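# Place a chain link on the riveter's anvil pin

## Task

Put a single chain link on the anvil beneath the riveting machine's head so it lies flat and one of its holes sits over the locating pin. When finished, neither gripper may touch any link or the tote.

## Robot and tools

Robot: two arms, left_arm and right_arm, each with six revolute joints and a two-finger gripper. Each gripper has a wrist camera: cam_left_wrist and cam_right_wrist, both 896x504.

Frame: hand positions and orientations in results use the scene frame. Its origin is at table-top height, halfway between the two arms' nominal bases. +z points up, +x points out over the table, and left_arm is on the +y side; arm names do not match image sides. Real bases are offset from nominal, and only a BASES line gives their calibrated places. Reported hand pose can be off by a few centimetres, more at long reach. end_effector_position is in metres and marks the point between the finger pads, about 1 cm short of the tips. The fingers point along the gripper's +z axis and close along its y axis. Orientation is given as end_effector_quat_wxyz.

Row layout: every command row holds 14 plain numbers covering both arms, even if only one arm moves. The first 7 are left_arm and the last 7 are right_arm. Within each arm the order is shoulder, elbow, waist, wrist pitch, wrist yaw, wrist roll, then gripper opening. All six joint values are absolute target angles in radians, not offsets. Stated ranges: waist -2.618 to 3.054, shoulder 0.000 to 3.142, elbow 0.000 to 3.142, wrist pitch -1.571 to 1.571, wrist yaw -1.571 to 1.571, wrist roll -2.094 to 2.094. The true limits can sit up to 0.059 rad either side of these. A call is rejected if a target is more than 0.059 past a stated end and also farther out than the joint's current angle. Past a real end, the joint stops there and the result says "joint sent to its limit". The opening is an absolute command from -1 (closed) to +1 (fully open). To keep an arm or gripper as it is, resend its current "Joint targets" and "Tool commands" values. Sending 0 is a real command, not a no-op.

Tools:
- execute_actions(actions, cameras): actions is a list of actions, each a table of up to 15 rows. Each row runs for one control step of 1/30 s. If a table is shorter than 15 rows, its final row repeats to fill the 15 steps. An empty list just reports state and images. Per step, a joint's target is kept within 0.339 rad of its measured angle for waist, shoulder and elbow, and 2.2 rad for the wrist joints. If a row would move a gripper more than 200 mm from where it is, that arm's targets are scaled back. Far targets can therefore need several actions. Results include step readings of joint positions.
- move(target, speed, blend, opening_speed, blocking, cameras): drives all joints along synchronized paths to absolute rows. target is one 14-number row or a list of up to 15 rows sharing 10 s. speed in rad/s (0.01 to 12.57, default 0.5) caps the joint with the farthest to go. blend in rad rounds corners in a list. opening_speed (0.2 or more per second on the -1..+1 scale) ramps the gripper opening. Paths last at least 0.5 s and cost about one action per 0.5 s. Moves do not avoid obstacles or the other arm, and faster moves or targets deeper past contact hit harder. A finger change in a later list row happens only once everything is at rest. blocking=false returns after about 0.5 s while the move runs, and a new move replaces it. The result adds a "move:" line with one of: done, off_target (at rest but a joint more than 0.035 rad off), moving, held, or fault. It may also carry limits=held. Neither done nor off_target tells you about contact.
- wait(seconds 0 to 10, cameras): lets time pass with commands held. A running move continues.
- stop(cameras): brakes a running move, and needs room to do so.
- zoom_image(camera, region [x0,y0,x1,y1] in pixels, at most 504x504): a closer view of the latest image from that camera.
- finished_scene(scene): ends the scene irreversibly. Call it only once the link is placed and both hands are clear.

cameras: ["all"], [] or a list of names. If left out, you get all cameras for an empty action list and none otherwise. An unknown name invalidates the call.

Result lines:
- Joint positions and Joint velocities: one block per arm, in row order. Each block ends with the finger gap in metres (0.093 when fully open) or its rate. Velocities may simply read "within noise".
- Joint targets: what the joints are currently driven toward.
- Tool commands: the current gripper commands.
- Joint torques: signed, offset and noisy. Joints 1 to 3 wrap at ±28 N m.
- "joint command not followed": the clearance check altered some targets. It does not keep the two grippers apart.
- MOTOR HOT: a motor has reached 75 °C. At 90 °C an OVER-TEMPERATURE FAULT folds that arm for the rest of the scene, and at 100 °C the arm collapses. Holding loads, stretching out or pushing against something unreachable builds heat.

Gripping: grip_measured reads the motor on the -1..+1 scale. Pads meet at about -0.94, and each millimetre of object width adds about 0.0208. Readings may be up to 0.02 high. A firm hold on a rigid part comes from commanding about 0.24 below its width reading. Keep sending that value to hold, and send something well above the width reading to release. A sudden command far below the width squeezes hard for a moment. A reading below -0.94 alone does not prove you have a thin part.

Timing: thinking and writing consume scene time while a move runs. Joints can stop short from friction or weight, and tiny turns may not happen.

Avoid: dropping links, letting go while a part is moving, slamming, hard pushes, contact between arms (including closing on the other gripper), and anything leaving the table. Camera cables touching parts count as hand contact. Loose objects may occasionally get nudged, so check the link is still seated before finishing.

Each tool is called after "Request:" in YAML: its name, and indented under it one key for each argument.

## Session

Request:
execute_actions:
  actions: []

Scene clock: 0.00 s.
left_arm: end_effector_position=(+0.2295, +0.2194, +0.2419) grip_measured=+1.000 end_effector_quat_wxyz=(+0.534, +0.070, +0.842, -0.033) | right_arm: end_effector_position=(+0.1587, -0.1896, +0.3956) grip_measured=+1.000 end_effector_quat_wxyz=(+0.490, +0.085, +0.825, +0.268)
Joint names: [shoulder, elbow, waist, wrist pitch, wrist yaw, wrist roll]
Joint positions: left_arm=[0.606 0.515 -0.128 -0.352 -0.004 0.02 0.093] | right_arm=[0.737 1.272 0.932 -0.978 0.501 0.828 0.093]
Joint velocities: within noise
Joint torques (N m): no reading
Heat: left arm: 38 °C; right arm: 33 °C.
Joint targets: left_arm=[0.605 0.529 -0.128 -0.339 -0.004 0.020] | right_arm=[0.738 1.276 0.932 -0.987 0.499 0.829]
Tool commands: left_gripper/opening=+1.0 right_gripper/opening=+1.0
camera_calibration:
cam_left_wrist: T_world_to_cam=[[-0.180495, -0.983452, -0.0156093, 0.257903], [-0.76095, 0.149679, -0.631309, 0.331378], [0.623199, -0.102071, -0.775374, 0.145706], [0, 0, 0, 1]] pos_world=[0.207909, 0.218907, 0.326204]
cam_right_wrist: T_world_to_cam=[[0.109537, -0.849184, -0.516613, 0.0257814], [-0.815128, 0.220692, -0.535595, 0.421534], [0.568831, 0.479773, -0.668019, 0.340608], [0, 0, 0, 1]] pos_world=[0.147032, -0.23455, 0.466623]

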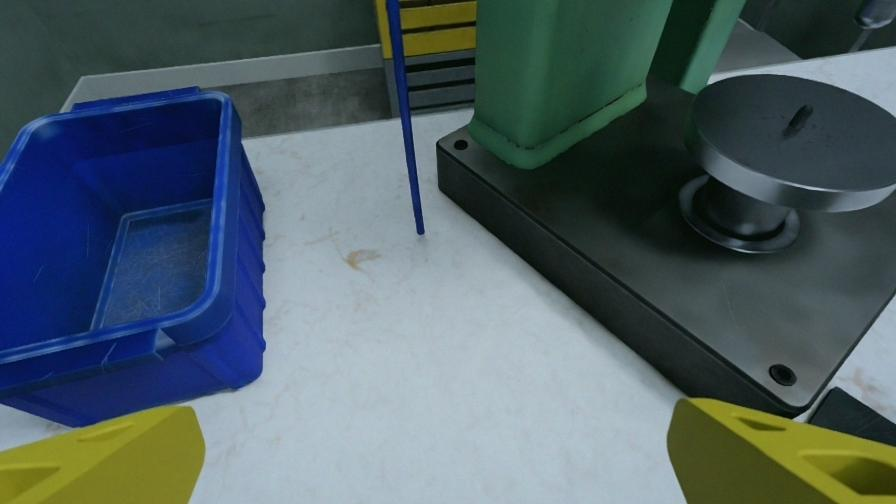

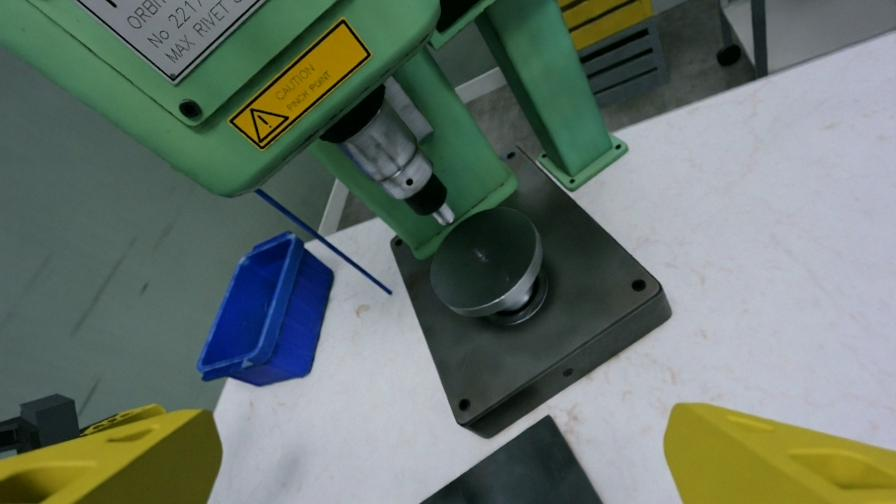

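Request:
move:
  target: [0.7,1.1,-0.5,-1.5,0,0,1,0.7,1.1,0.5,-1.5,0,0,1]
  speed: 0.9
  cameras: ["all"]

Scene clock: 8.80 s.
left_arm: end_effector_position=(+0.0733, +0.1963, +0.2560) grip_measured=+1.000 end_effector_quat_wxyz=(+0.222, +0.254, +0.940, -0.055) | right_arm: end_effector_position=(+0.0912, -0.2427, +0.2461) grip_measured=+1.000 end_effector_quat_wxyz=(+0.235, -0.242, +0.940, +0.057)
Joint names: [shoulder, elbow, waist, wrist pitch, wrist yaw, wrist roll]
Joint positions: left_arm=[0.687 1.072 -0.493 -1.493 -0.004 0.015 0.093] | right_arm=[0.708 1.112 0.507 -1.485 0.013 0.011 0.093]
Joint torques (N m): left_arm=[2.7 7.23 -0.65 1.32 -0.06 -0.08] | right_arm=[0.88 4.83 -0.91 1.28 -0.17 -0.01]
Heat: left arm: 39 °C; right arm: 35 °C.
Joint targets: left_arm=[0.700 1.100 -0.500 -1.500 0.000 0.000] | right_arm=[0.700 1.100 0.500 -1.500 0.000 0.000]
move: done
camera_calibration:
cam_left_wrist: T_world_to_cam=[[-0.517911, -0.855374, 0.0101378, 0.200301], [-0.855373, 0.517696, -0.0180936, 0.00255596], [0.0102285, -0.0180425, -0.999785, 0.337433], [0, 0, 0, 1]] pos_world=[0.102473, 0.176098, 0.335376]
cam_right_wrist: T_world_to_cam=[[0.477706, -0.878238, 0.0222588, -0.262502], [-0.876186, -0.47813, -0.0607446, 0.0173767], [0.0639908, 0.00951519, -0.997905, 0.317629], [0, 0, 0, 1]] pos_world=[0.120298, -0.225253, 0.323862]

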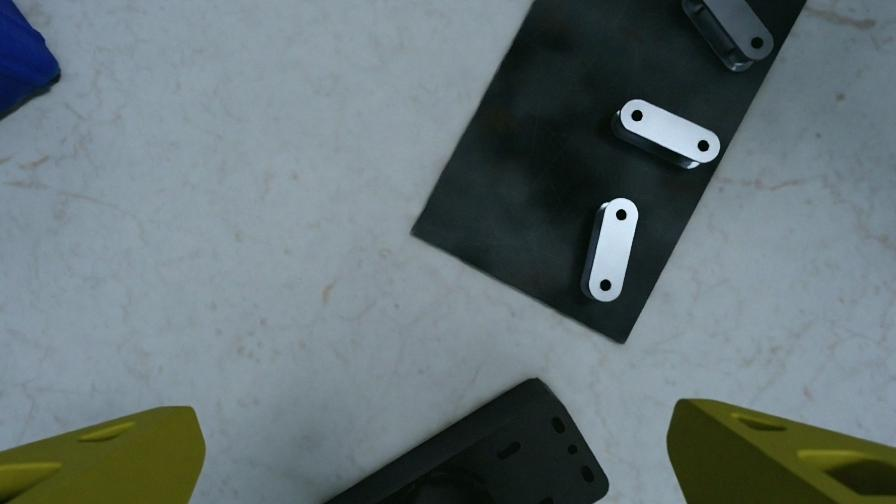

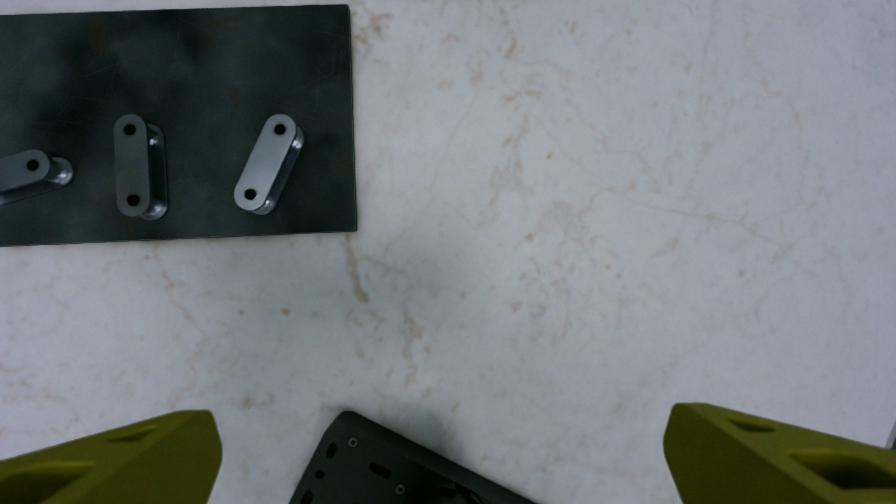

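Request:
move:
  target: [0.5,0.9,0.9,-1.2,0,0,1,1.412,0.49,1.65,0.08,0.871,0.756,0]
  speed: 0.8
  cameras: ["cam_right_wrist"]

Scene clock: 30.17 s.
left_arm: end_effector_position=(+0.0603, +0.3784, +0.2583) grip_measured=+1.000 end_effector_quat_wxyz=(+0.327, -0.389, +0.847, +0.157) | right_arm: end_effector_position=(+0.0750, +0.0004, +0.1070) grip_measured=+0.003 end_effector_quat_wxyz=(+0.482, -0.239, +0.827, +0.164)
Joint names: [shoulder, elbow, waist, wrist pitch, wrist yaw, wrist roll]
Joint positions: left_arm=[0.508 0.908 0.893 -1.229 -0.003 0.014 0.093] | right_arm=[1.4 0.501 1.644 0.069 0.86 0.739 0.045]
Joint torques (N m): left_arm=[1.43 4.64 0.43 2.21 -0.07 -0.06] | right_arm=[-3.77 5.34 0.34 1.69 0.55 0.22]
Heat: left arm: 42 °C; right arm: 35 °C.
Joint targets: left_arm=[0.500 0.900 0.900 -1.200 0.000 0.000] | right_arm=[1.412 0.490 1.650 0.080 0.871 0.756]
move: done
camera_calibration:
cam_right_wrist: T_world_to_cam=[[0.543308, -0.839005, -0.0298027, -0.0374757], [-0.683396, -0.421364, -0.596173, 0.153732], [0.487634, 0.344273, -0.802302, 0.124673], [0, 0, 0, 1]] pos_world=[0.0646261, -0.00958641, 0.190559]
Images, in order (width x height): cam_right_wrist 896x504.

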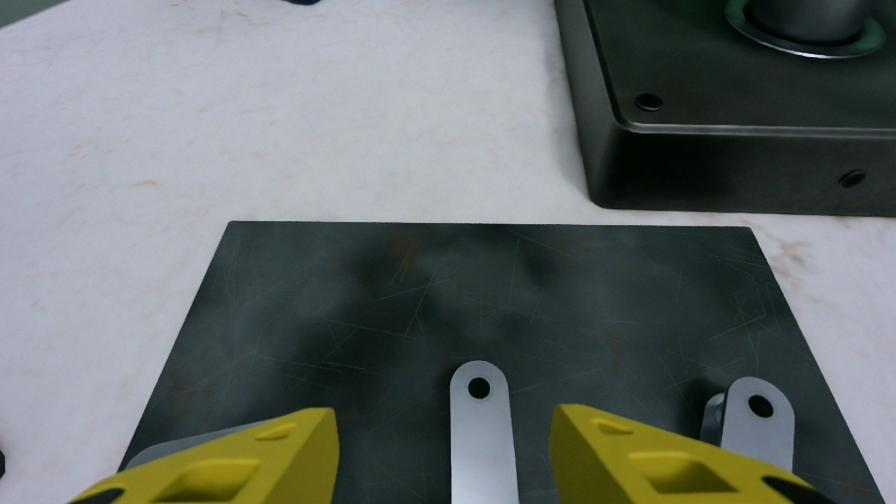

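Request:
move:
  target: [0.5,0.9,0.9,-1.2,0,0,1,1.632,0.37,1.629,0.41,0.84,0.71,0]
  speed: 0.4
  cameras: ["cam_right_wrist"]

Scene clock: 53.77 s.
left_arm: end_effector_position=(+0.0604, +0.3786, +0.2585) grip_measured=+1.000 end_effector_quat_wxyz=(+0.327, -0.389, +0.847, +0.157) | right_arm: end_effector_position=(+0.0770, -0.0067, +0.0511) grip_measured=+0.003 end_effector_quat_wxyz=(+0.482, -0.250, +0.826, +0.154)
Joint names: [shoulder, elbow, waist, wrist pitch, wrist yaw, wrist roll]
Joint positions: left_arm=[0.508 0.908 0.893 -1.228 -0.003 0.014 0.093] | right_arm=[1.618 0.379 1.637 0.399 0.854 0.715 0.045]
Joint torques (N m): left_arm=[1.42 4.66 0.4 2.19 -0.07 -0.06] | right_arm=[-4.26 4.05 -0.96 1.75 0.26 0.03]
Heat: left arm: 41 °C; right arm: 36 °C.
Joint targets: left_arm=[0.500 0.900 0.900 -1.200 0.000 0.000] | right_arm=[1.632 0.370 1.629 0.410 0.840 0.710]
move: done
camera_calibration:
cam_right_wrist: T_world_to_cam=[[0.550739, -0.834675, -0.00228526, -0.0481697], [-0.674648, -0.443534, -0.590023, 0.117739], [0.491464, 0.32649, -0.807383, 0.0812095], [0, 0, 0, 1]] pos_world=[0.0660499, -0.0144988, 0.134926]
Images, in order (width x height): cam_right_wrist 896x504.

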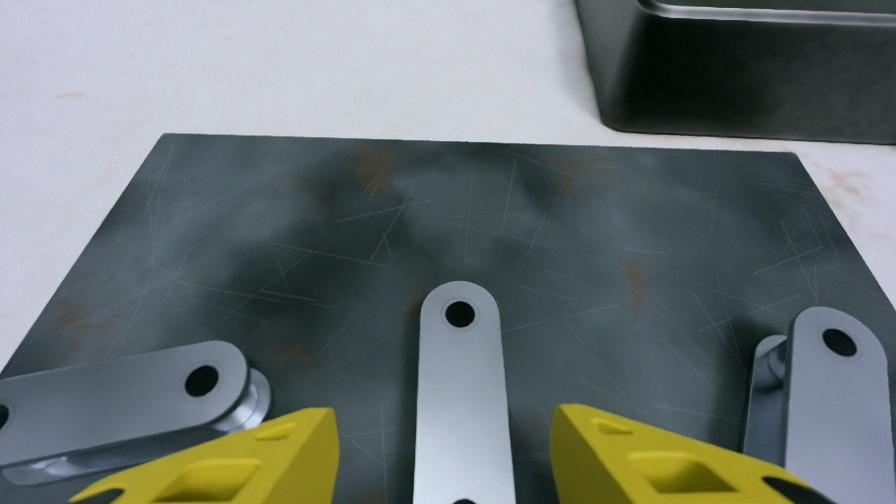

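Request:
move:
  target:
    - [0.5,0.9,0.9,-1.2,0,0,1,1.65,0.368,1.606,0.44,0.824,0.69,0]
    - [0.5,0.9,0.9,-1.2,0,0,1,1.82,0.342,1.606,0.62,0.824,0.69,0]
  speed: [0.2,0.15]
  cameras: ["cam_right_wrist"]

Scene clock: 66.07 s.
left_arm: end_effector_position=(+0.0604, +0.3786, +0.2585) grip_measured=+1.000 end_effector_quat_wxyz=(+0.327, -0.389, +0.847, +0.157) | right_arm: end_effector_position=(+0.0824, -0.0077, +0.0187) grip_measured=+0.003 end_effector_quat_wxyz=(+0.479, -0.252, +0.828, +0.147)
Joint names: [shoulder, elbow, waist, wrist pitch, wrist yaw, wrist roll]
Joint positions: left_arm=[0.508 0.908 0.893 -1.228 -0.003 0.014 0.093] | right_arm=[1.803 0.352 1.613 0.61 0.838 0.695 0.045]
Joint torques (N m): left_arm=[1.43 4.66 0.4 2.19 -0.07 -0.05] | right_arm=[-4.64 2.92 -0.87 1.71 0.26 0.02]
Heat: left arm: 42 °C; right arm: 36 °C.
Joint targets: left_arm=[0.500 0.900 0.900 -1.200 0.000 0.000] | right_arm=[1.820 0.342 1.606 0.620 0.824 0.690]
move: done
camera_calibration:
cam_right_wrist: T_world_to_cam=[[0.547763, -0.836572, 0.0101581, -0.0519577], [-0.67744, -0.450627, -0.581386, 0.101703], [0.490949, 0.31158, -0.813565, 0.052779], [0, 0, 0, 1]] pos_world=[0.0714462, -0.0140812, 0.102595]
Images, in order (width x height): cam_right_wrist 896x504.

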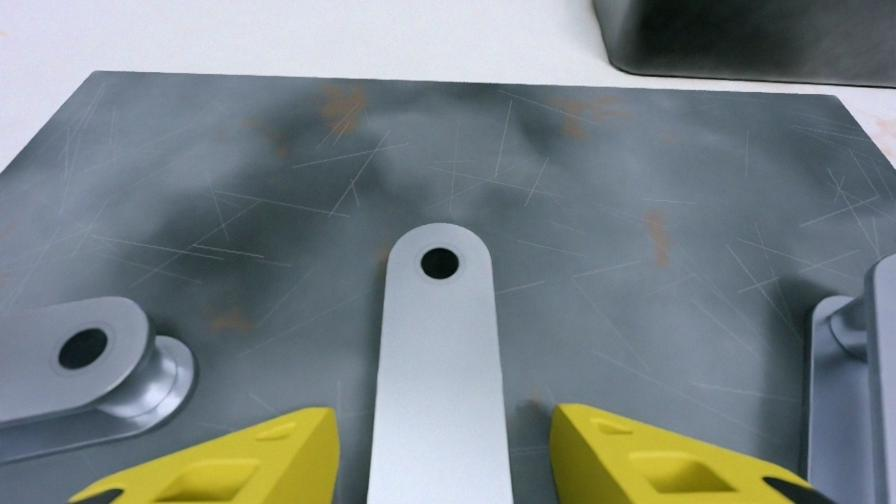

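Request:
move:
  target: [0.5,0.9,0.9,-1.2,0,0,1,1.846,0.34,1.606,0.648,0.824,0.69,0]
  speed: 0.1
  cameras: ["cam_right_wrist"]

Scene clock: 69.57 s.
left_arm: end_effector_position=(+0.0605, +0.3786, +0.2586) grip_measured=+1.000 end_effector_quat_wxyz=(+0.327, -0.389, +0.847, +0.157) | right_arm: end_effector_position=(+0.0828, -0.0059, +0.0173) grip_measured=+0.003 end_effector_quat_wxyz=(+0.482, -0.250, +0.826, +0.150)
Joint names: [shoulder, elbow, waist, wrist pitch, wrist yaw, wrist roll]
Joint positions: left_arm=[0.508 0.908 0.893 -1.228 -0.003 0.014 0.093] | right_arm=[1.825 0.352 1.613 0.644 0.842 0.691 0.045]
Joint torques (N m): left_arm=[1.44 4.66 0.4 2.19 -0.07 -0.06] | right_arm=[-4.51 2.63 -0.88 1.66 0.21 0.07]
Heat: left arm: 42 °C; right arm: 36 °C.
Joint targets: left_arm=[0.500 0.900 0.900 -1.200 0.000 0.000] | right_arm=[1.846 0.340 1.606 0.648 0.824 0.690]
move: done
camera_calibration:
cam_right_wrist: T_world_to_cam=[[0.546974, -0.837138, 0.00436579, -0.0505302], [-0.675388, -0.444359, -0.588554, 0.101944], [0.494641, 0.318975, -0.808446, 0.0505888], [0, 0, 0, 1]] pos_world=[0.0714674, -0.0131374, 0.101119]
Images, in order (width x height): cam_right_wrist 896x504.

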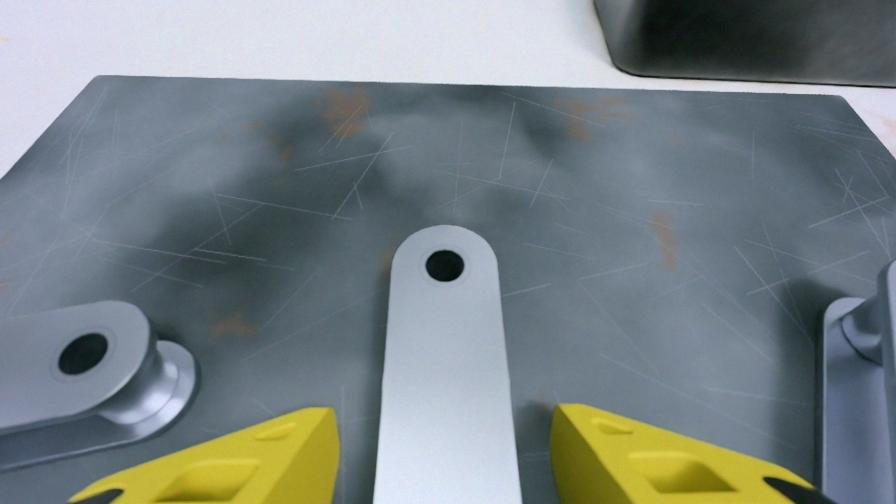

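Request:
move:
  target: [0.5,0.9,0.9,-1.2,0,0,1,1.855,0.34,1.603,0.618,0.822,0.69,0]
  speed: 0.1
  cameras: ["cam_right_wrist"]

Scene clock: 79.20 s.
left_arm: end_effector_position=(+0.0605, +0.3786, +0.2586) grip_measured=+1.000 end_effector_quat_wxyz=(+0.327, -0.389, +0.847, +0.157) | right_arm: end_effector_position=(+0.0832, -0.0065, +0.0169) grip_measured=+0.003 end_effector_quat_wxyz=(+0.483, -0.249, +0.826, +0.148)
Joint names: [shoulder, elbow, waist, wrist pitch, wrist yaw, wrist roll]
Joint positions: left_arm=[0.508 0.908 0.893 -1.228 -0.003 0.014 0.093] | right_arm=[1.828 0.352 1.613 0.646 0.847 0.69 0.045]
Joint torques (N m): left_arm=[1.42 4.66 0.43 2.19 -0.07 -0.06] | right_arm=[-3.88 2.61 -1.13 1.3 0.13 0.06]
Heat: left arm: 42 °C; right arm: 37 °C.
Joint targets: left_arm=[0.500 0.900 0.900 -1.200 0.000 0.000] | right_arm=[1.855 0.340 1.603 0.618 0.822 0.690]
move: done
camera_calibration:
cam_right_wrist: T_world_to_cam=[[0.544697, -0.838595, 0.00794538, -0.0511291], [-0.674562, -0.443742, -0.589965, 0.101811], [0.498268, 0.315993, -0.80739, 0.0498522], [0, 0, 0, 1]] pos_world=[0.071688, -0.0134517, 0.100721]
Images, in order (width x height): cam_right_wrist 896x504.

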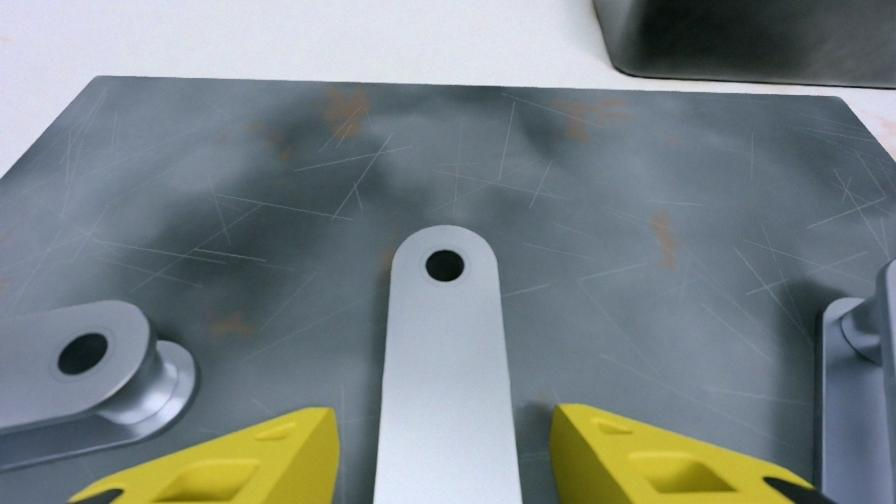

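Request:
move:
  target: [0.5,0.9,0.9,-1.2,0,0,1,1.825,0.36,1.610,0.645,0.835,0.69,0]
  speed: 0.1

Request:
move:
  target: [0.5,0.9,0.9,-1.2,0,0,1,1.825,0.36,1.610,0.645,0.835,0.69,-1]
  opening_speed: 0.6
  cameras: ["cam_right_wrist"]

Scene clock: 82.60 s.
left_arm: end_effector_position=(+0.0605, +0.3786, +0.2586) grip_measured=+1.000 end_effector_quat_wxyz=(+0.327, -0.389, +0.847, +0.157) | right_arm: end_effector_position=(+0.0833, -0.0063, +0.0173) grip_measured=+0.003 end_effector_quat_wxyz=(+0.484, -0.249, +0.826, +0.148)
Joint names: [shoulder, elbow, waist, wrist pitch, wrist yaw, wrist roll]
Joint positions: left_arm=[0.508 0.908 0.893 -1.228 -0.003 0.014 0.093] | right_arm=[1.828 0.352 1.613 0.648 0.847 0.69 0.045]
Joint torques (N m): left_arm=[1.42 4.68 0.43 2.18 -0.06 -0.06] | right_arm=[-6.68 4.34 -0.47 1.58 0.28 0.08]
Heat: left arm: 42 °C; right arm: 37 °C.
Joint targets: left_arm=[0.500 0.900 0.900 -1.200 0.000 0.000] | right_arm=[1.825 0.360 1.610 0.645 0.835 0.690]
move: done
camera_calibration:
cam_left_wrist: T_world_to_cam=[[0.745155, -0.666888, 0.00219796, 0.203837], [-0.63687, -0.712583, -0.294315, 0.421304], [0.197841, 0.21791, -0.955706, 0.231347], [0, 0, 0, 1]] pos_world=[0.0706555, 0.385738, 0.344648]
cam_right_wrist: T_world_to_cam=[[0.544257, -0.838892, 0.00661766, -0.0509648], [-0.674498, -0.442264, -0.591147, 0.102131], [0.498836, 0.317273, -0.806536, 0.0499839], [0, 0, 0, 1]] pos_world=[0.0716912, -0.0134438, 0.101025]

Scene clock: 84.47 s.
left_arm: end_effector_position=(+0.0605, +0.3786, +0.2586) grip_measured=+1.000 end_effector_quat_wxyz=(+0.327, -0.389, +0.847, +0.157) | right_arm: end_effector_position=(+0.0834, -0.0062, +0.0173) grip_measured=-0.583 end_effector_quat_wxyz=(+0.484, -0.249, +0.826, +0.149)
Joint names: [shoulder, elbow, waist, wrist pitch, wrist yaw, wrist roll]
Joint positions: left_arm=[0.508 0.908 0.893 -1.228 -0.003 0.014 0.093] | right_arm=[1.828 0.352 1.613 0.648 0.848 0.69 0.017]
Joint torques (N m): left_arm=[1.42 4.66 0.43 2.19 -0.07 -0.05] | right_arm=[-6.69 4.34 -0.47 1.58 0.27 0.07]
Heat: left arm: 42 °C; right arm: 37 °C.
Joint targets: left_arm=[0.500 0.900 0.900 -1.200 0.000 0.000] | right_arm=[1.825 0.360 1.610 0.645 0.835 0.690]
move: done
camera_calibration:
cam_right_wrist: T_world_to_cam=[[0.544058, -0.839024, 0.00637215, -0.050982], [-0.674481, -0.441854, -0.591473, 0.102297], [0.499075, 0.317498, -0.8063, 0.0499763], [0, 0, 0, 1]] pos_world=[0.0717925, -0.0134422, 0.101127]
Images, in order (width x height): cam_right_wrist 896x504.

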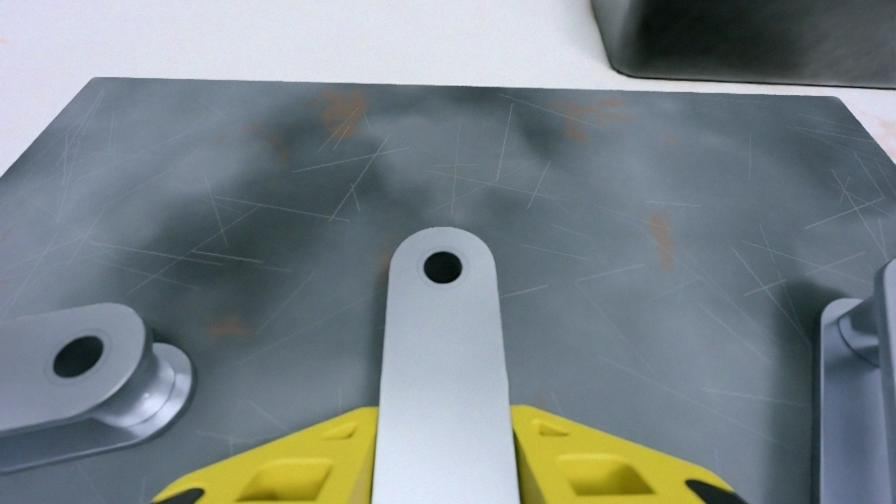

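Request:
move:
  target:
    - [0.5,0.9,0.9,-1.2,0,0,1,1.40,0.51,1.610,0.10,0.835,0.69,-1]
    - [0.5,0.9,0.9,-1.2,0,0,1,1.23,0.75,0.543,0.03,0,0,-1]
  speed: [0.4,0.7]
  cameras: ["cam_right_wrist"]

Scene clock: 104.30 s.
left_arm: end_effector_position=(+0.0605, +0.3787, +0.2586) grip_measured=+1.000 end_effector_quat_wxyz=(+0.327, -0.388, +0.847, +0.157) | right_arm: end_effector_position=(+0.3048, -0.1038, +0.1956) grip_measured=-0.589 end_effector_quat_wxyz=(+0.485, -0.231, +0.833, +0.135)
Joint names: [shoulder, elbow, waist, wrist pitch, wrist yaw, wrist roll]
Joint positions: left_arm=[0.508 0.908 0.893 -1.227 -0.003 0.014 0.093] | right_arm=[1.252 0.721 0.546 0.016 0.014 0.009 0.017]
Joint torques (N m): left_arm=[1.42 4.66 0.42 2.18 -0.07 -0.07] | right_arm=[-7.05 10.17 -0.55 2.35 -0.15 -0.01]
Heat: left arm: 42 °C; right arm: 37 °C.
Joint targets: left_arm=[0.500 0.900 0.900 -1.200 0.000 0.000] | right_arm=[1.230 0.750 0.543 0.030 0.000 0.000]
move: done
camera_calibration:
cam_right_wrist: T_world_to_cam=[[0.504272, -0.863483, 0.0103548, -0.245583], [-0.696498, -0.413783, -0.586237, 0.322522], [0.51049, 0.28841, -0.810074, 0.108376], [0, 0, 0, 1]] pos_world=[0.293151, -0.109859, 0.279409]
Images, in order (width x height): cam_right_wrist 896x504.

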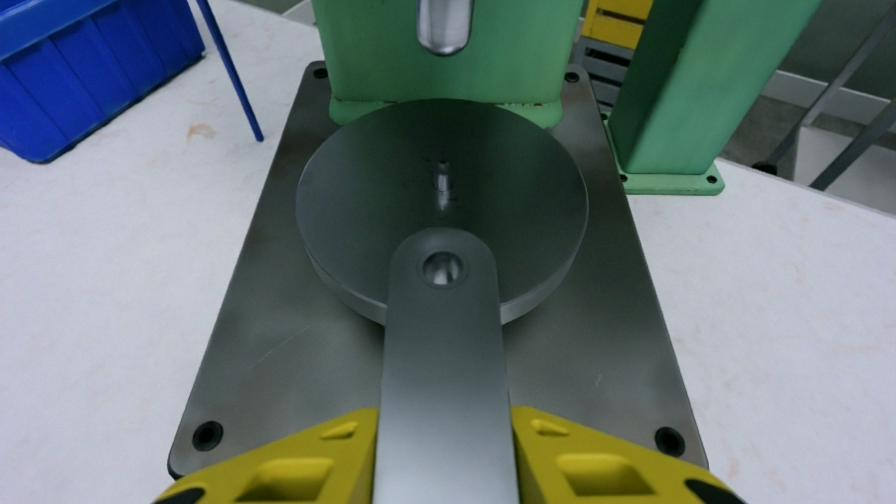

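Request:
zoom_image:
  camera: "cam_right_wrist"
  region: [370, 130, 530, 300]

Scaled by 2.965 from the camera's 896x504 image, which has a finer 1280x720 frame.

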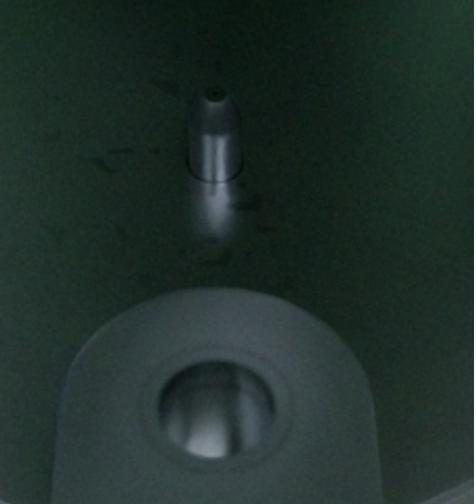

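Request:
move:
  target: [0.5,0.9,0.9,-1.2,0,0,1,1.52,0.84,0.543,0.225,0,0,-1]
  speed: 0.3
  cameras: ["cam_right_wrist"]

Request:
zoom_image:
  camera: "cam_right_wrist"
  region: [370, 130, 530, 300]

Scene clock: 126.37 s.
left_arm: end_effector_position=(+0.0605, +0.3787, +0.2586) grip_measured=+1.000 end_effector_quat_wxyz=(+0.327, -0.388, +0.847, +0.157) | right_arm: end_effector_position=(+0.3480, -0.0767, +0.1692) grip_measured=-0.589 end_effector_quat_wxyz=(+0.487, -0.231, +0.831, +0.135)
Joint names: [shoulder, elbow, waist, wrist pitch, wrist yaw, wrist roll]
Joint positions: left_arm=[0.508 0.908 0.893 -1.227 -0.003 0.014 0.093] | right_arm=[1.509 0.806 0.546 0.192 0.013 0.008 0.017]
Joint torques (N m): left_arm=[1.42 4.63 0.44 2.18 -0.07 -0.06] | right_arm=[-6.17 10.21 -0.61 2.53 -0.17 -0.01]
Heat: left arm: 43 °C; right arm: 41 °C.
Joint targets: left_arm=[0.500 0.900 0.900 -1.200 0.000 0.000] | right_arm=[1.520 0.840 0.543 0.225 0.000 0.000]
move: done
camera_calibration:
cam_right_wrist: T_world_to_cam=[[0.50522, -0.862923, 0.0108222, -0.244105], [-0.693585, -0.413475, -0.589896, 0.348051], [0.51351, 0.290521, -0.807406, 0.0558136], [0, 0, 0, 1]] pos_world=[0.336069, -0.0829482, 0.25302]
Images, in order (width x height): cam_right_wrist 896x504.

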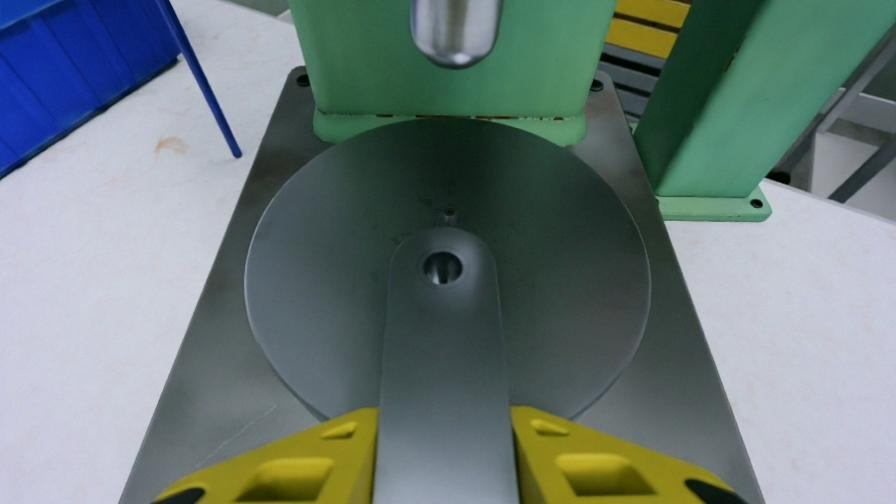

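Scaled by 2.965 from the camera's 896x504 image, which has a finer 1280x720 frame.

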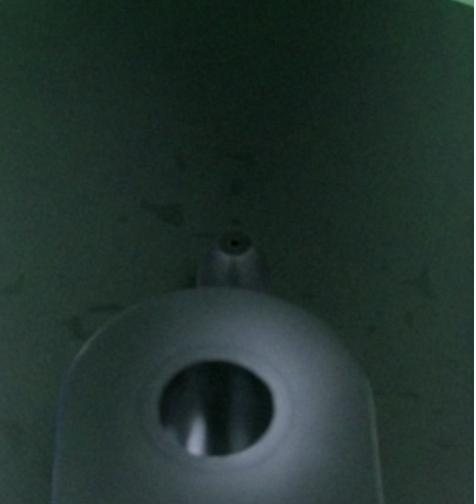

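Request:
move:
  target: [0.5,0.9,0.9,-1.2,0,0,1,1.47,0.868,0.538,0.175,0,0,-1]
  speed: 0.15
  cameras: ["cam_right_wrist"]

Scene clock: 138.57 s.
left_arm: end_effector_position=(+0.0605, +0.3787, +0.2586) grip_measured=+1.000 end_effector_quat_wxyz=(+0.327, -0.388, +0.847, +0.157) | right_arm: end_effector_position=(+0.3503, -0.0753, +0.1783) grip_measured=-0.589 end_effector_quat_wxyz=(+0.489, -0.231, +0.830, +0.136)
Joint names: [shoulder, elbow, waist, wrist pitch, wrist yaw, wrist roll]
Joint positions: left_arm=[0.508 0.908 0.893 -1.227 -0.003 0.014 0.093] | right_arm=[1.502 0.836 0.546 0.16 0.013 0.008 0.017]
Joint torques (N m): left_arm=[1.43 4.66 0.42 2.19 -0.06 -0.06] | right_arm=[-10.25 10.14 -1.03 2.34 -0.16 0]
Heat: left arm: 43 °C; right arm: 43 °C.
Joint targets: left_arm=[0.500 0.900 0.900 -1.200 0.000 0.000] | right_arm=[1.470 0.868 0.538 0.175 0.000 0.000]
move: done
camera_calibration:
cam_right_wrist: T_world_to_cam=[[0.505185, -0.862945, 0.0107142, -0.244137], [-0.691486, -0.412176, -0.59326, 0.355484], [0.516367, 0.292297, -0.804939, 0.0601535], [0, 0, 0, 1]] pos_world=[0.338086, -0.0817379, 0.26193]
Images, in order (width x height): cam_right_wrist 896x504.

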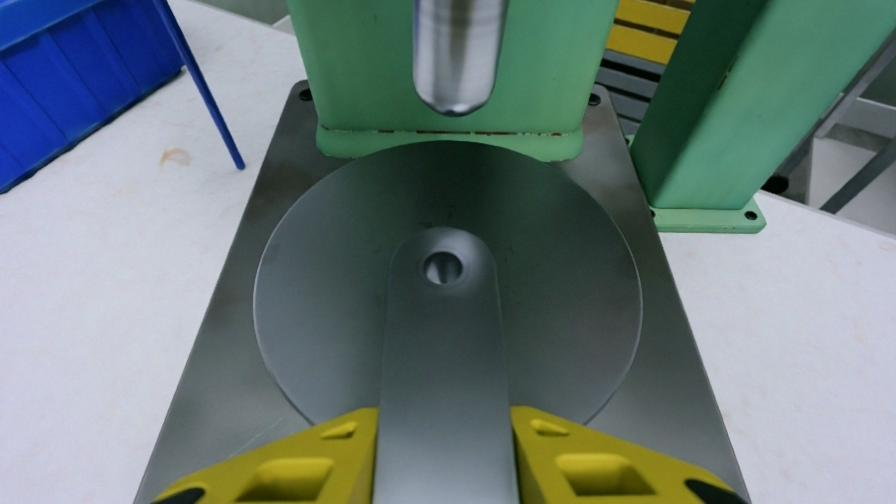

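Request:
move:
  target: [0.5,0.9,0.9,-1.2,0,0,1,1.60,0.96,0.533,0.195,0,0,-1]
  speed: 0.12
  cameras: ["cam_right_wrist"]

Scene clock: 148.87 s.
left_arm: end_effector_position=(+0.0605, +0.3787, +0.2586) grip_measured=+1.000 end_effector_quat_wxyz=(+0.327, -0.388, +0.847, +0.157) | right_arm: end_effector_position=(+0.3715, -0.0642, +0.1827) grip_measured=-0.589 end_effector_quat_wxyz=(+0.493, -0.228, +0.828, +0.136)
Joint names: [shoulder, elbow, waist, wrist pitch, wrist yaw, wrist roll]
Joint positions: left_arm=[0.508 0.908 0.893 -1.227 -0.003 0.014 0.093] | right_arm=[1.586 0.927 0.543 0.162 0.013 0.008 0.017]
Joint torques (N m): left_arm=[1.43 4.67 0.44 2.18 -0.07 -0.06] | right_arm=[-6.74 10.29 -1.14 2.57 -0.17 -0.01]
Heat: left arm: 43 °C; right arm: 42 °C.
Joint targets: left_arm=[0.500 0.900 0.900 -1.200 0.000 0.000] | right_arm=[1.600 0.960 0.533 0.195 0.000 0.000]
move: done
camera_calibration:
cam_right_wrist: T_world_to_cam=[[0.501832, -0.864902, 0.0104916, -0.244142], [-0.687951, -0.406455, -0.601263, 0.377874], [0.524298, 0.294515, -0.798982, 0.0456724], [0, 0, 0, 1]] pos_world=[0.358531, -0.0710208, 0.266255]
Images, in order (width x height): cam_right_wrist 896x504.

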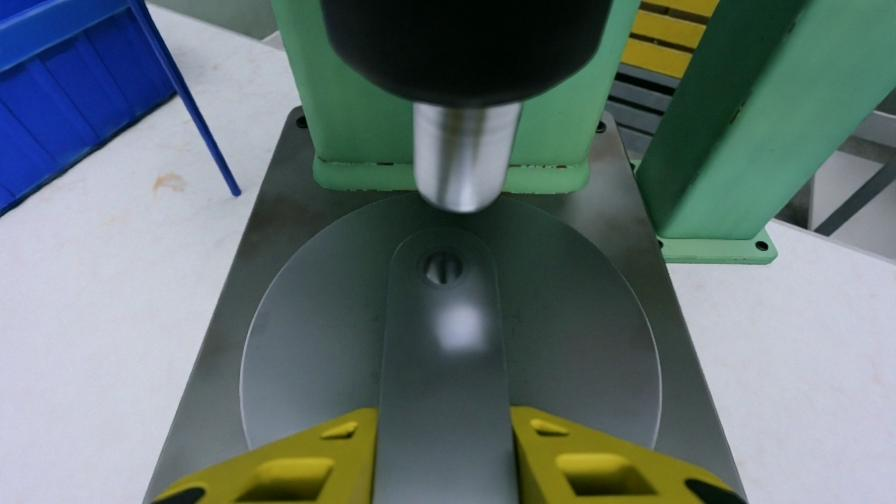

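Request:
move:
  target: [0.5,0.9,0.9,-1.2,0,0,1,1.63,0.968,0.529,0.195,0,0,-1]
  speed: 0.1
  cameras: ["cam_right_wrist"]

Request:
zoom_image:
  camera: "cam_right_wrist"
  region: [370, 130, 530, 300]

Scene clock: 170.73 s.
left_arm: end_effector_position=(+0.0606, +0.3787, +0.2587) grip_measured=+1.000 end_effector_quat_wxyz=(+0.328, -0.388, +0.847, +0.157) | right_arm: end_effector_position=(+0.3756, -0.0647, +0.1733) grip_measured=-0.589 end_effector_quat_wxyz=(+0.485, -0.227, +0.834, +0.133)
Joint names: [shoulder, elbow, waist, wrist pitch, wrist yaw, wrist roll]
Joint positions: left_arm=[0.508 0.908 0.893 -1.227 -0.003 0.014 0.093] | right_arm=[1.615 0.935 0.537 0.164 0.012 0.008 0.017]
Joint torques (N m): left_arm=[1.43 4.66 0.4 2.18 -0.06 -0.06] | right_arm=[-6.98 10.21 -0.96 2.54 -0.16 -0.01]
Heat: left arm: 43 °C; right arm: 45 °C.
Joint targets: left_arm=[0.500 0.900 0.900 -1.200 0.000 0.000] | right_arm=[1.630 0.968 0.529 0.195 0.000 0.000]
move: done
camera_calibration:
cam_right_wrist: T_world_to_cam=[[0.497388, -0.867461, 0.0108197, -0.245085], [-0.700255, -0.408814, -0.585246, 0.376552], [0.512101, 0.283518, -0.810783, 0.0420324], [0, 0, 0, 1]] pos_world=[0.36406, -0.0705787, 0.257106]
Images, in order (width x height): cam_right_wrist 896x504.

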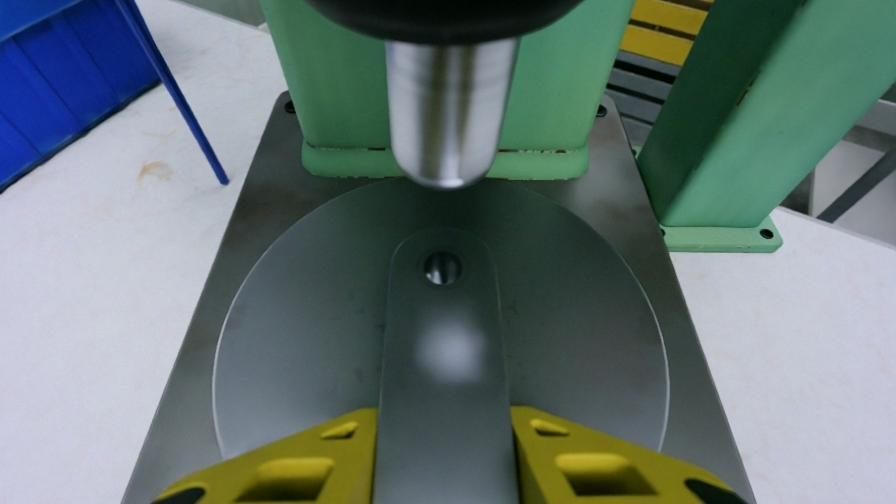

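Scaled by 2.965 from the camera's 896x504 image, which has a finer 1280x720 frame.

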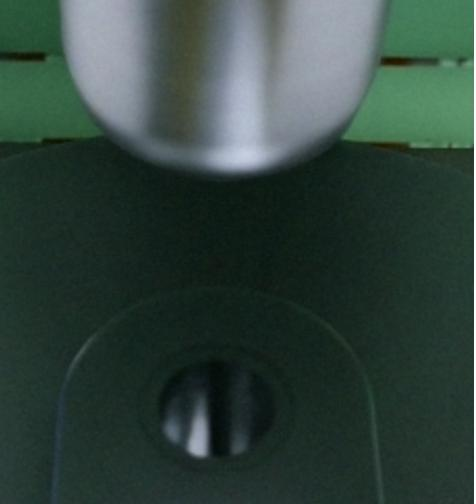

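Request:
move:
  target: [0.5,0.9,0.9,-1.2,0,0,1,1.65,0.945,0.529,0.21,0,0,-1]
  speed: 0.06
  cameras: ["cam_right_wrist"]

Request:
zoom_image:
  camera: "cam_right_wrist"
  region: [370, 130, 530, 300]

Scene clock: 175.57 s.
left_arm: end_effector_position=(+0.0606, +0.3787, +0.2587) grip_measured=+1.000 end_effector_quat_wxyz=(+0.328, -0.388, +0.847, +0.157) | right_arm: end_effector_position=(+0.3782, -0.0632, +0.1694) grip_measured=-0.589 end_effector_quat_wxyz=(+0.486, -0.227, +0.833, +0.133)
Joint names: [shoulder, elbow, waist, wrist pitch, wrist yaw, wrist roll]
Joint positions: left_arm=[0.508 0.908 0.893 -1.227 -0.003 0.014 0.093] | right_arm=[1.633 0.935 0.537 0.184 0.012 0.008 0.017]
Joint torques (N m): left_arm=[1.43 4.67 0.42 2.18 -0.07 -0.06] | right_arm=[-6.91 8.21 -0.96 2.48 -0.16 -0.01]
Heat: left arm: 43 °C; right arm: 44 °C.
Joint targets: left_arm=[0.500 0.900 0.900 -1.200 0.000 0.000] | right_arm=[1.650 0.945 0.529 0.210 0.000 0.000]
move: done
camera_calibration:
cam_right_wrist: T_world_to_cam=[[0.497344, -0.867487, 0.0107387, -0.244987], [-0.699335, -0.408203, -0.586771, 0.376623], [0.5134, 0.284317, -0.809681, 0.0365431], [0, 0, 0, 1]] pos_world=[0.366467, -0.069174, 0.253211]
Images, in order (width x height): cam_right_wrist 896x504.

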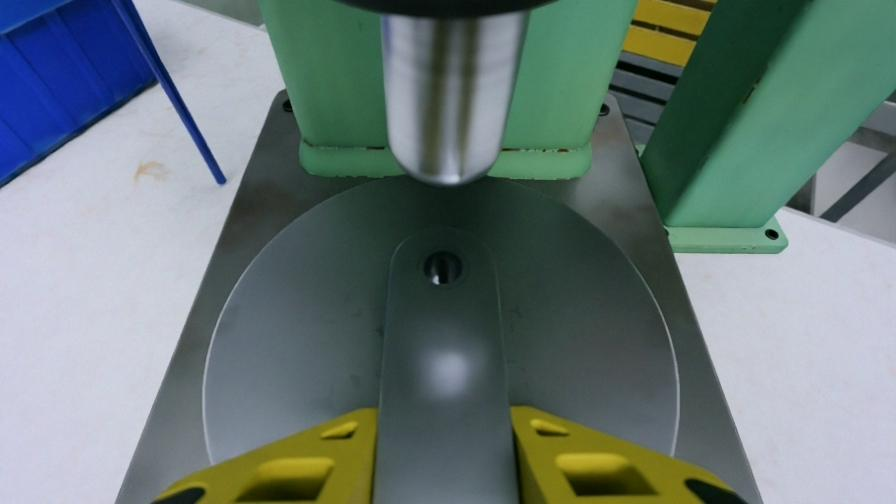

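Scaled by 2.965 from the camera's 896x504 image, which has a finer 1280x720 frame.

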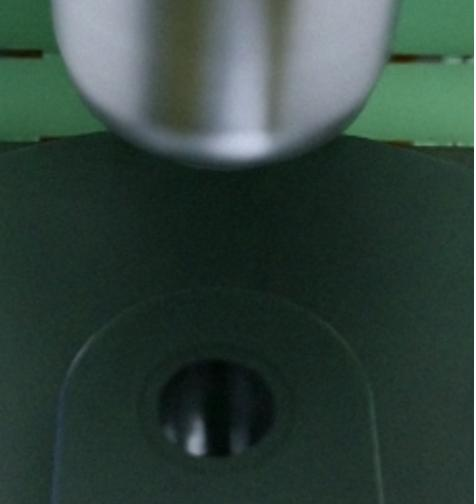

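Request:
move:
  target: [0.5,0.9,0.9,-1.2,0,0,1,1.655,0.915,0.529,0.225,0,0,-1]
  speed: 0.06
  cameras: ["cam_right_wrist"]

Request:
zoom_image:
  camera: "cam_right_wrist"
  region: [370, 130, 530, 300]

Scene clock: 179.87 s.
left_arm: end_effector_position=(+0.0606, +0.3787, +0.2587) grip_measured=+1.000 end_effector_quat_wxyz=(+0.328, -0.388, +0.847, +0.157) | right_arm: end_effector_position=(+0.3786, -0.0629, +0.1677) grip_measured=-0.589 end_effector_quat_wxyz=(+0.488, -0.227, +0.832, +0.133)
Joint names: [shoulder, elbow, waist, wrist pitch, wrist yaw, wrist roll]
Joint positions: left_arm=[0.508 0.908 0.893 -1.227 -0.003 0.014 0.093] | right_arm=[1.638 0.927 0.537 0.201 0.012 0.008 0.017]
Joint torques (N m): left_arm=[1.42 4.66 0.43 2.19 -0.07 -0.06] | right_arm=[-6.89 6.31 -0.98 2.45 -0.15 -0.01]
Heat: left arm: 43 °C; right arm: 43 °C.
Joint targets: left_arm=[0.500 0.900 0.900 -1.200 0.000 0.000] | right_arm=[1.655 0.915 0.529 0.225 0.000 0.000]
move: done
camera_calibration:
cam_right_wrist: T_world_to_cam=[[0.497281, -0.867525, 0.0105355, -0.244895], [-0.696639, -0.406505, -0.591141, 0.375823], [0.517112, 0.286624, -0.8065, 0.0330805], [0, 0, 0, 1]] pos_world=[0.366489, -0.0691606, 0.251424]
Images, in order (width x height): cam_right_wrist 896x504.

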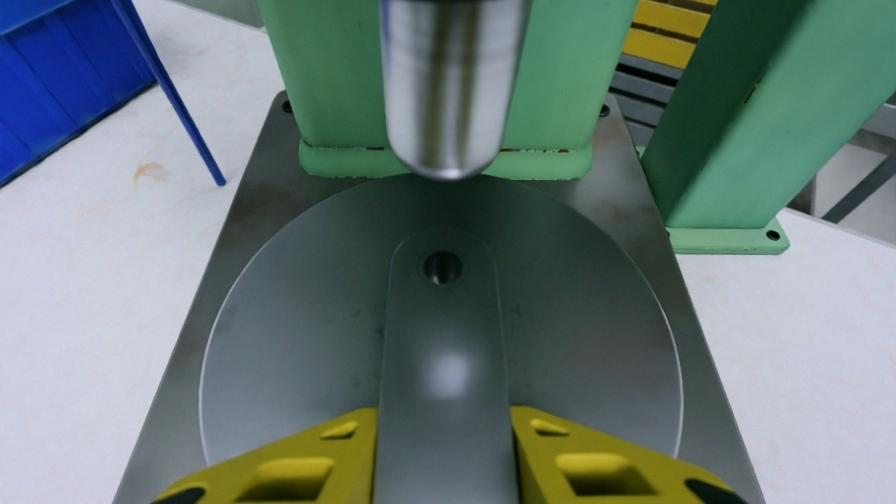

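Scaled by 2.965 from the camera's 896x504 image, which has a finer 1280x720 frame.

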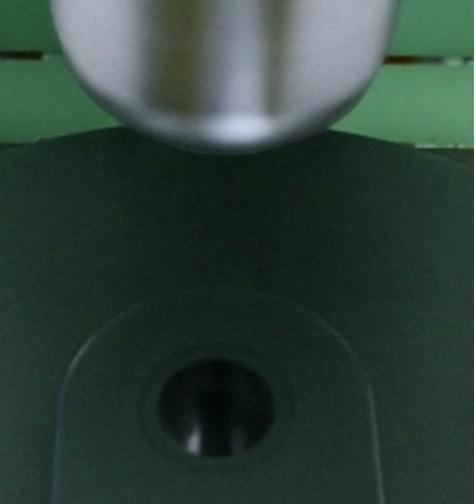

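Request:
move:
  target: [0.5,0.9,0.9,-1.2,0,0,1,1.672,0.895,0.529,0.235,0,0,-1]
  speed: 0.06

Request:
move:
  target: [0.5,0.9,0.9,-1.2,0,0,1,1.685,0.88,0.529,0.25,0,0,-1]
  speed: 0.06
  cameras: ["cam_right_wrist"]

Request:
zoom_image:
  camera: "cam_right_wrist"
  region: [370, 130, 530, 300]

Scene clock: 183.37 s.
left_arm: end_effector_position=(+0.0606, +0.3787, +0.2587) grip_measured=+1.000 end_effector_quat_wxyz=(+0.328, -0.388, +0.847, +0.157) | right_arm: end_effector_position=(+0.3793, -0.0625, +0.1612) grip_measured=-0.589 end_effector_quat_wxyz=(+0.489, -0.227, +0.831, +0.134)
Joint names: [shoulder, elbow, waist, wrist pitch, wrist yaw, wrist roll]
Joint positions: left_arm=[0.508 0.908 0.893 -1.227 -0.003 0.014 0.093] | right_arm=[1.653 0.912 0.537 0.235 0.012 0.007 0.017]
Joint torques (N m): left_arm=[1.4 4.63 0.43 2.18 -0.06 -0.06] | right_arm=[-6.82 5.86 -0.99 2.23 -0.16 0]
Heat: left arm: 43 °C; right arm: 43 °C.
Joint targets: left_arm=[0.500 0.900 0.900 -1.200 0.000 0.000] | right_arm=[1.672 0.895 0.529 0.235 0.000 0.000]
move: done
camera_calibration:
cam_left_wrist: T_world_to_cam=[[0.745211, -0.666825, 0.00219512, 0.20381], [-0.636645, -0.712455, -0.295112, 0.421544], [0.198352, 0.218524, -0.95546, 0.231085], [0, 0, 0, 1]] pos_world=[0.0706566, 0.385739, 0.344748]
cam_right_wrist: T_world_to_cam=[[0.497407, -0.86745, 0.0108411, -0.244882], [-0.694913, -0.405891, -0.593589, 0.372406], [0.519309, 0.287722, -0.804695, 0.0263705], [0, 0, 0, 1]] pos_world=[0.366901, -0.0688545, 0.244931]

Scene clock: 184.13 s.
left_arm: end_effector_position=(+0.0606, +0.3787, +0.2587) grip_measured=+1.000 end_effector_quat_wxyz=(+0.328, -0.388, +0.847, +0.157) | right_arm: end_effector_position=(+0.3792, -0.0626, +0.1557) grip_measured=-0.589 end_effector_quat_wxyz=(+0.490, -0.227, +0.831, +0.134)
Joint names: [shoulder, elbow, waist, wrist pitch, wrist yaw, wrist roll]
Joint positions: left_arm=[0.508 0.908 0.893 -1.227 -0.003 0.014 0.093] | right_arm=[1.664 0.898 0.537 0.259 0.012 0.007 0.017]
Joint torques (N m): left_arm=[1.42 4.68 0.44 2.18 -0.06 -0.06] | right_arm=[-6.64 5.59 -0.96 2.12 -0.16 0]
Heat: left arm: 43 °C; right arm: 43 °C.
Joint targets: left_arm=[0.500 0.900 0.900 -1.200 0.000 0.000] | right_arm=[1.685 0.880 0.529 0.250 0.000 0.000]
move: done
camera_calibration:
cam_right_wrist: T_world_to_cam=[[0.497425, -0.867439, 0.0108289, -0.244863], [-0.694696, -0.405782, -0.593918, 0.36904], [0.519582, 0.287907, -0.804453, 0.0218798], [0, 0, 0, 1]] pos_world=[0.366803, -0.0689534, 0.239432]
Images, in order (width x height): cam_right_wrist 896x504.

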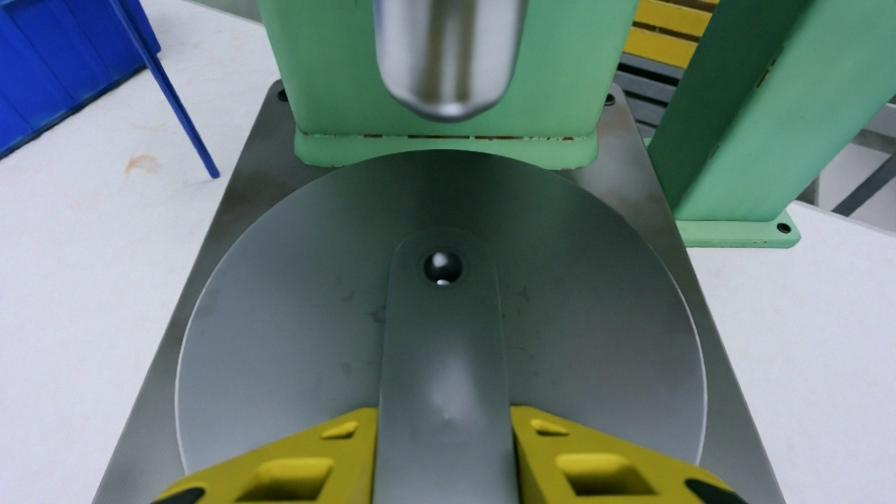

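Scaled by 2.965 from the camera's 896x504 image, which has a finer 1280x720 frame.

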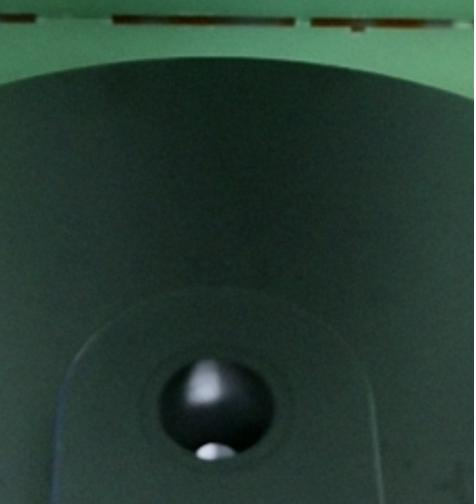

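Request:
move:
  target: [0.5,0.9,0.9,-1.2,0,0,1,1.693,0.872,0.529,0.255,0,0,-1]
  speed: 0.06
  cameras: ["cam_right_wrist"]

Scene clock: 186.67 s.
left_arm: end_effector_position=(+0.0606, +0.3787, +0.2587) grip_measured=+1.000 end_effector_quat_wxyz=(+0.328, -0.388, +0.847, +0.157) | right_arm: end_effector_position=(+0.3791, -0.0626, +0.1552) grip_measured=-0.589 end_effector_quat_wxyz=(+0.492, -0.226, +0.830, +0.134)
Joint names: [shoulder, elbow, waist, wrist pitch, wrist yaw, wrist roll]
Joint positions: left_arm=[0.508 0.908 0.893 -1.227 -0.003 0.014 0.093] | right_arm=[1.665 0.892 0.537 0.271 0.012 0.007 0.017]
Joint torques (N m): left_arm=[1.42 4.67 0.4 2.18 -0.07 -0.06] | right_arm=[-5.98 5.42 -0.96 2.04 -0.16 0]
Heat: left arm: 43 °C; right arm: 43 °C.
Joint targets: left_arm=[0.500 0.900 0.900 -1.200 0.000 0.000] | right_arm=[1.693 0.872 0.529 0.255 0.000 0.000]
move: done
camera_calibration:
cam_right_wrist: T_world_to_cam=[[0.497301, -0.867512, 0.0107078, -0.244711], [-0.692206, -0.404187, -0.597899, 0.36843], [0.523013, 0.289924, -0.8015, 0.0198879], [0, 0, 0, 1]] pos_world=[0.366323, -0.0691416, 0.238844]
Images, in order (width x height): cam_right_wrist 896x504.

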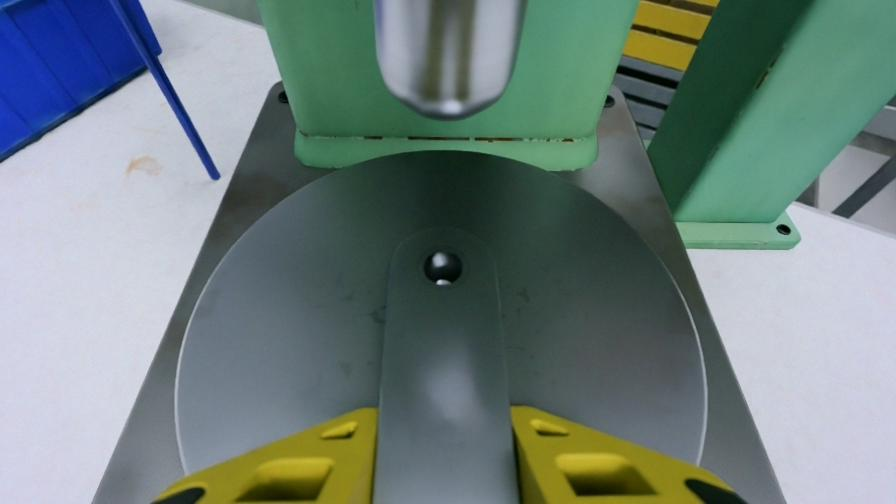

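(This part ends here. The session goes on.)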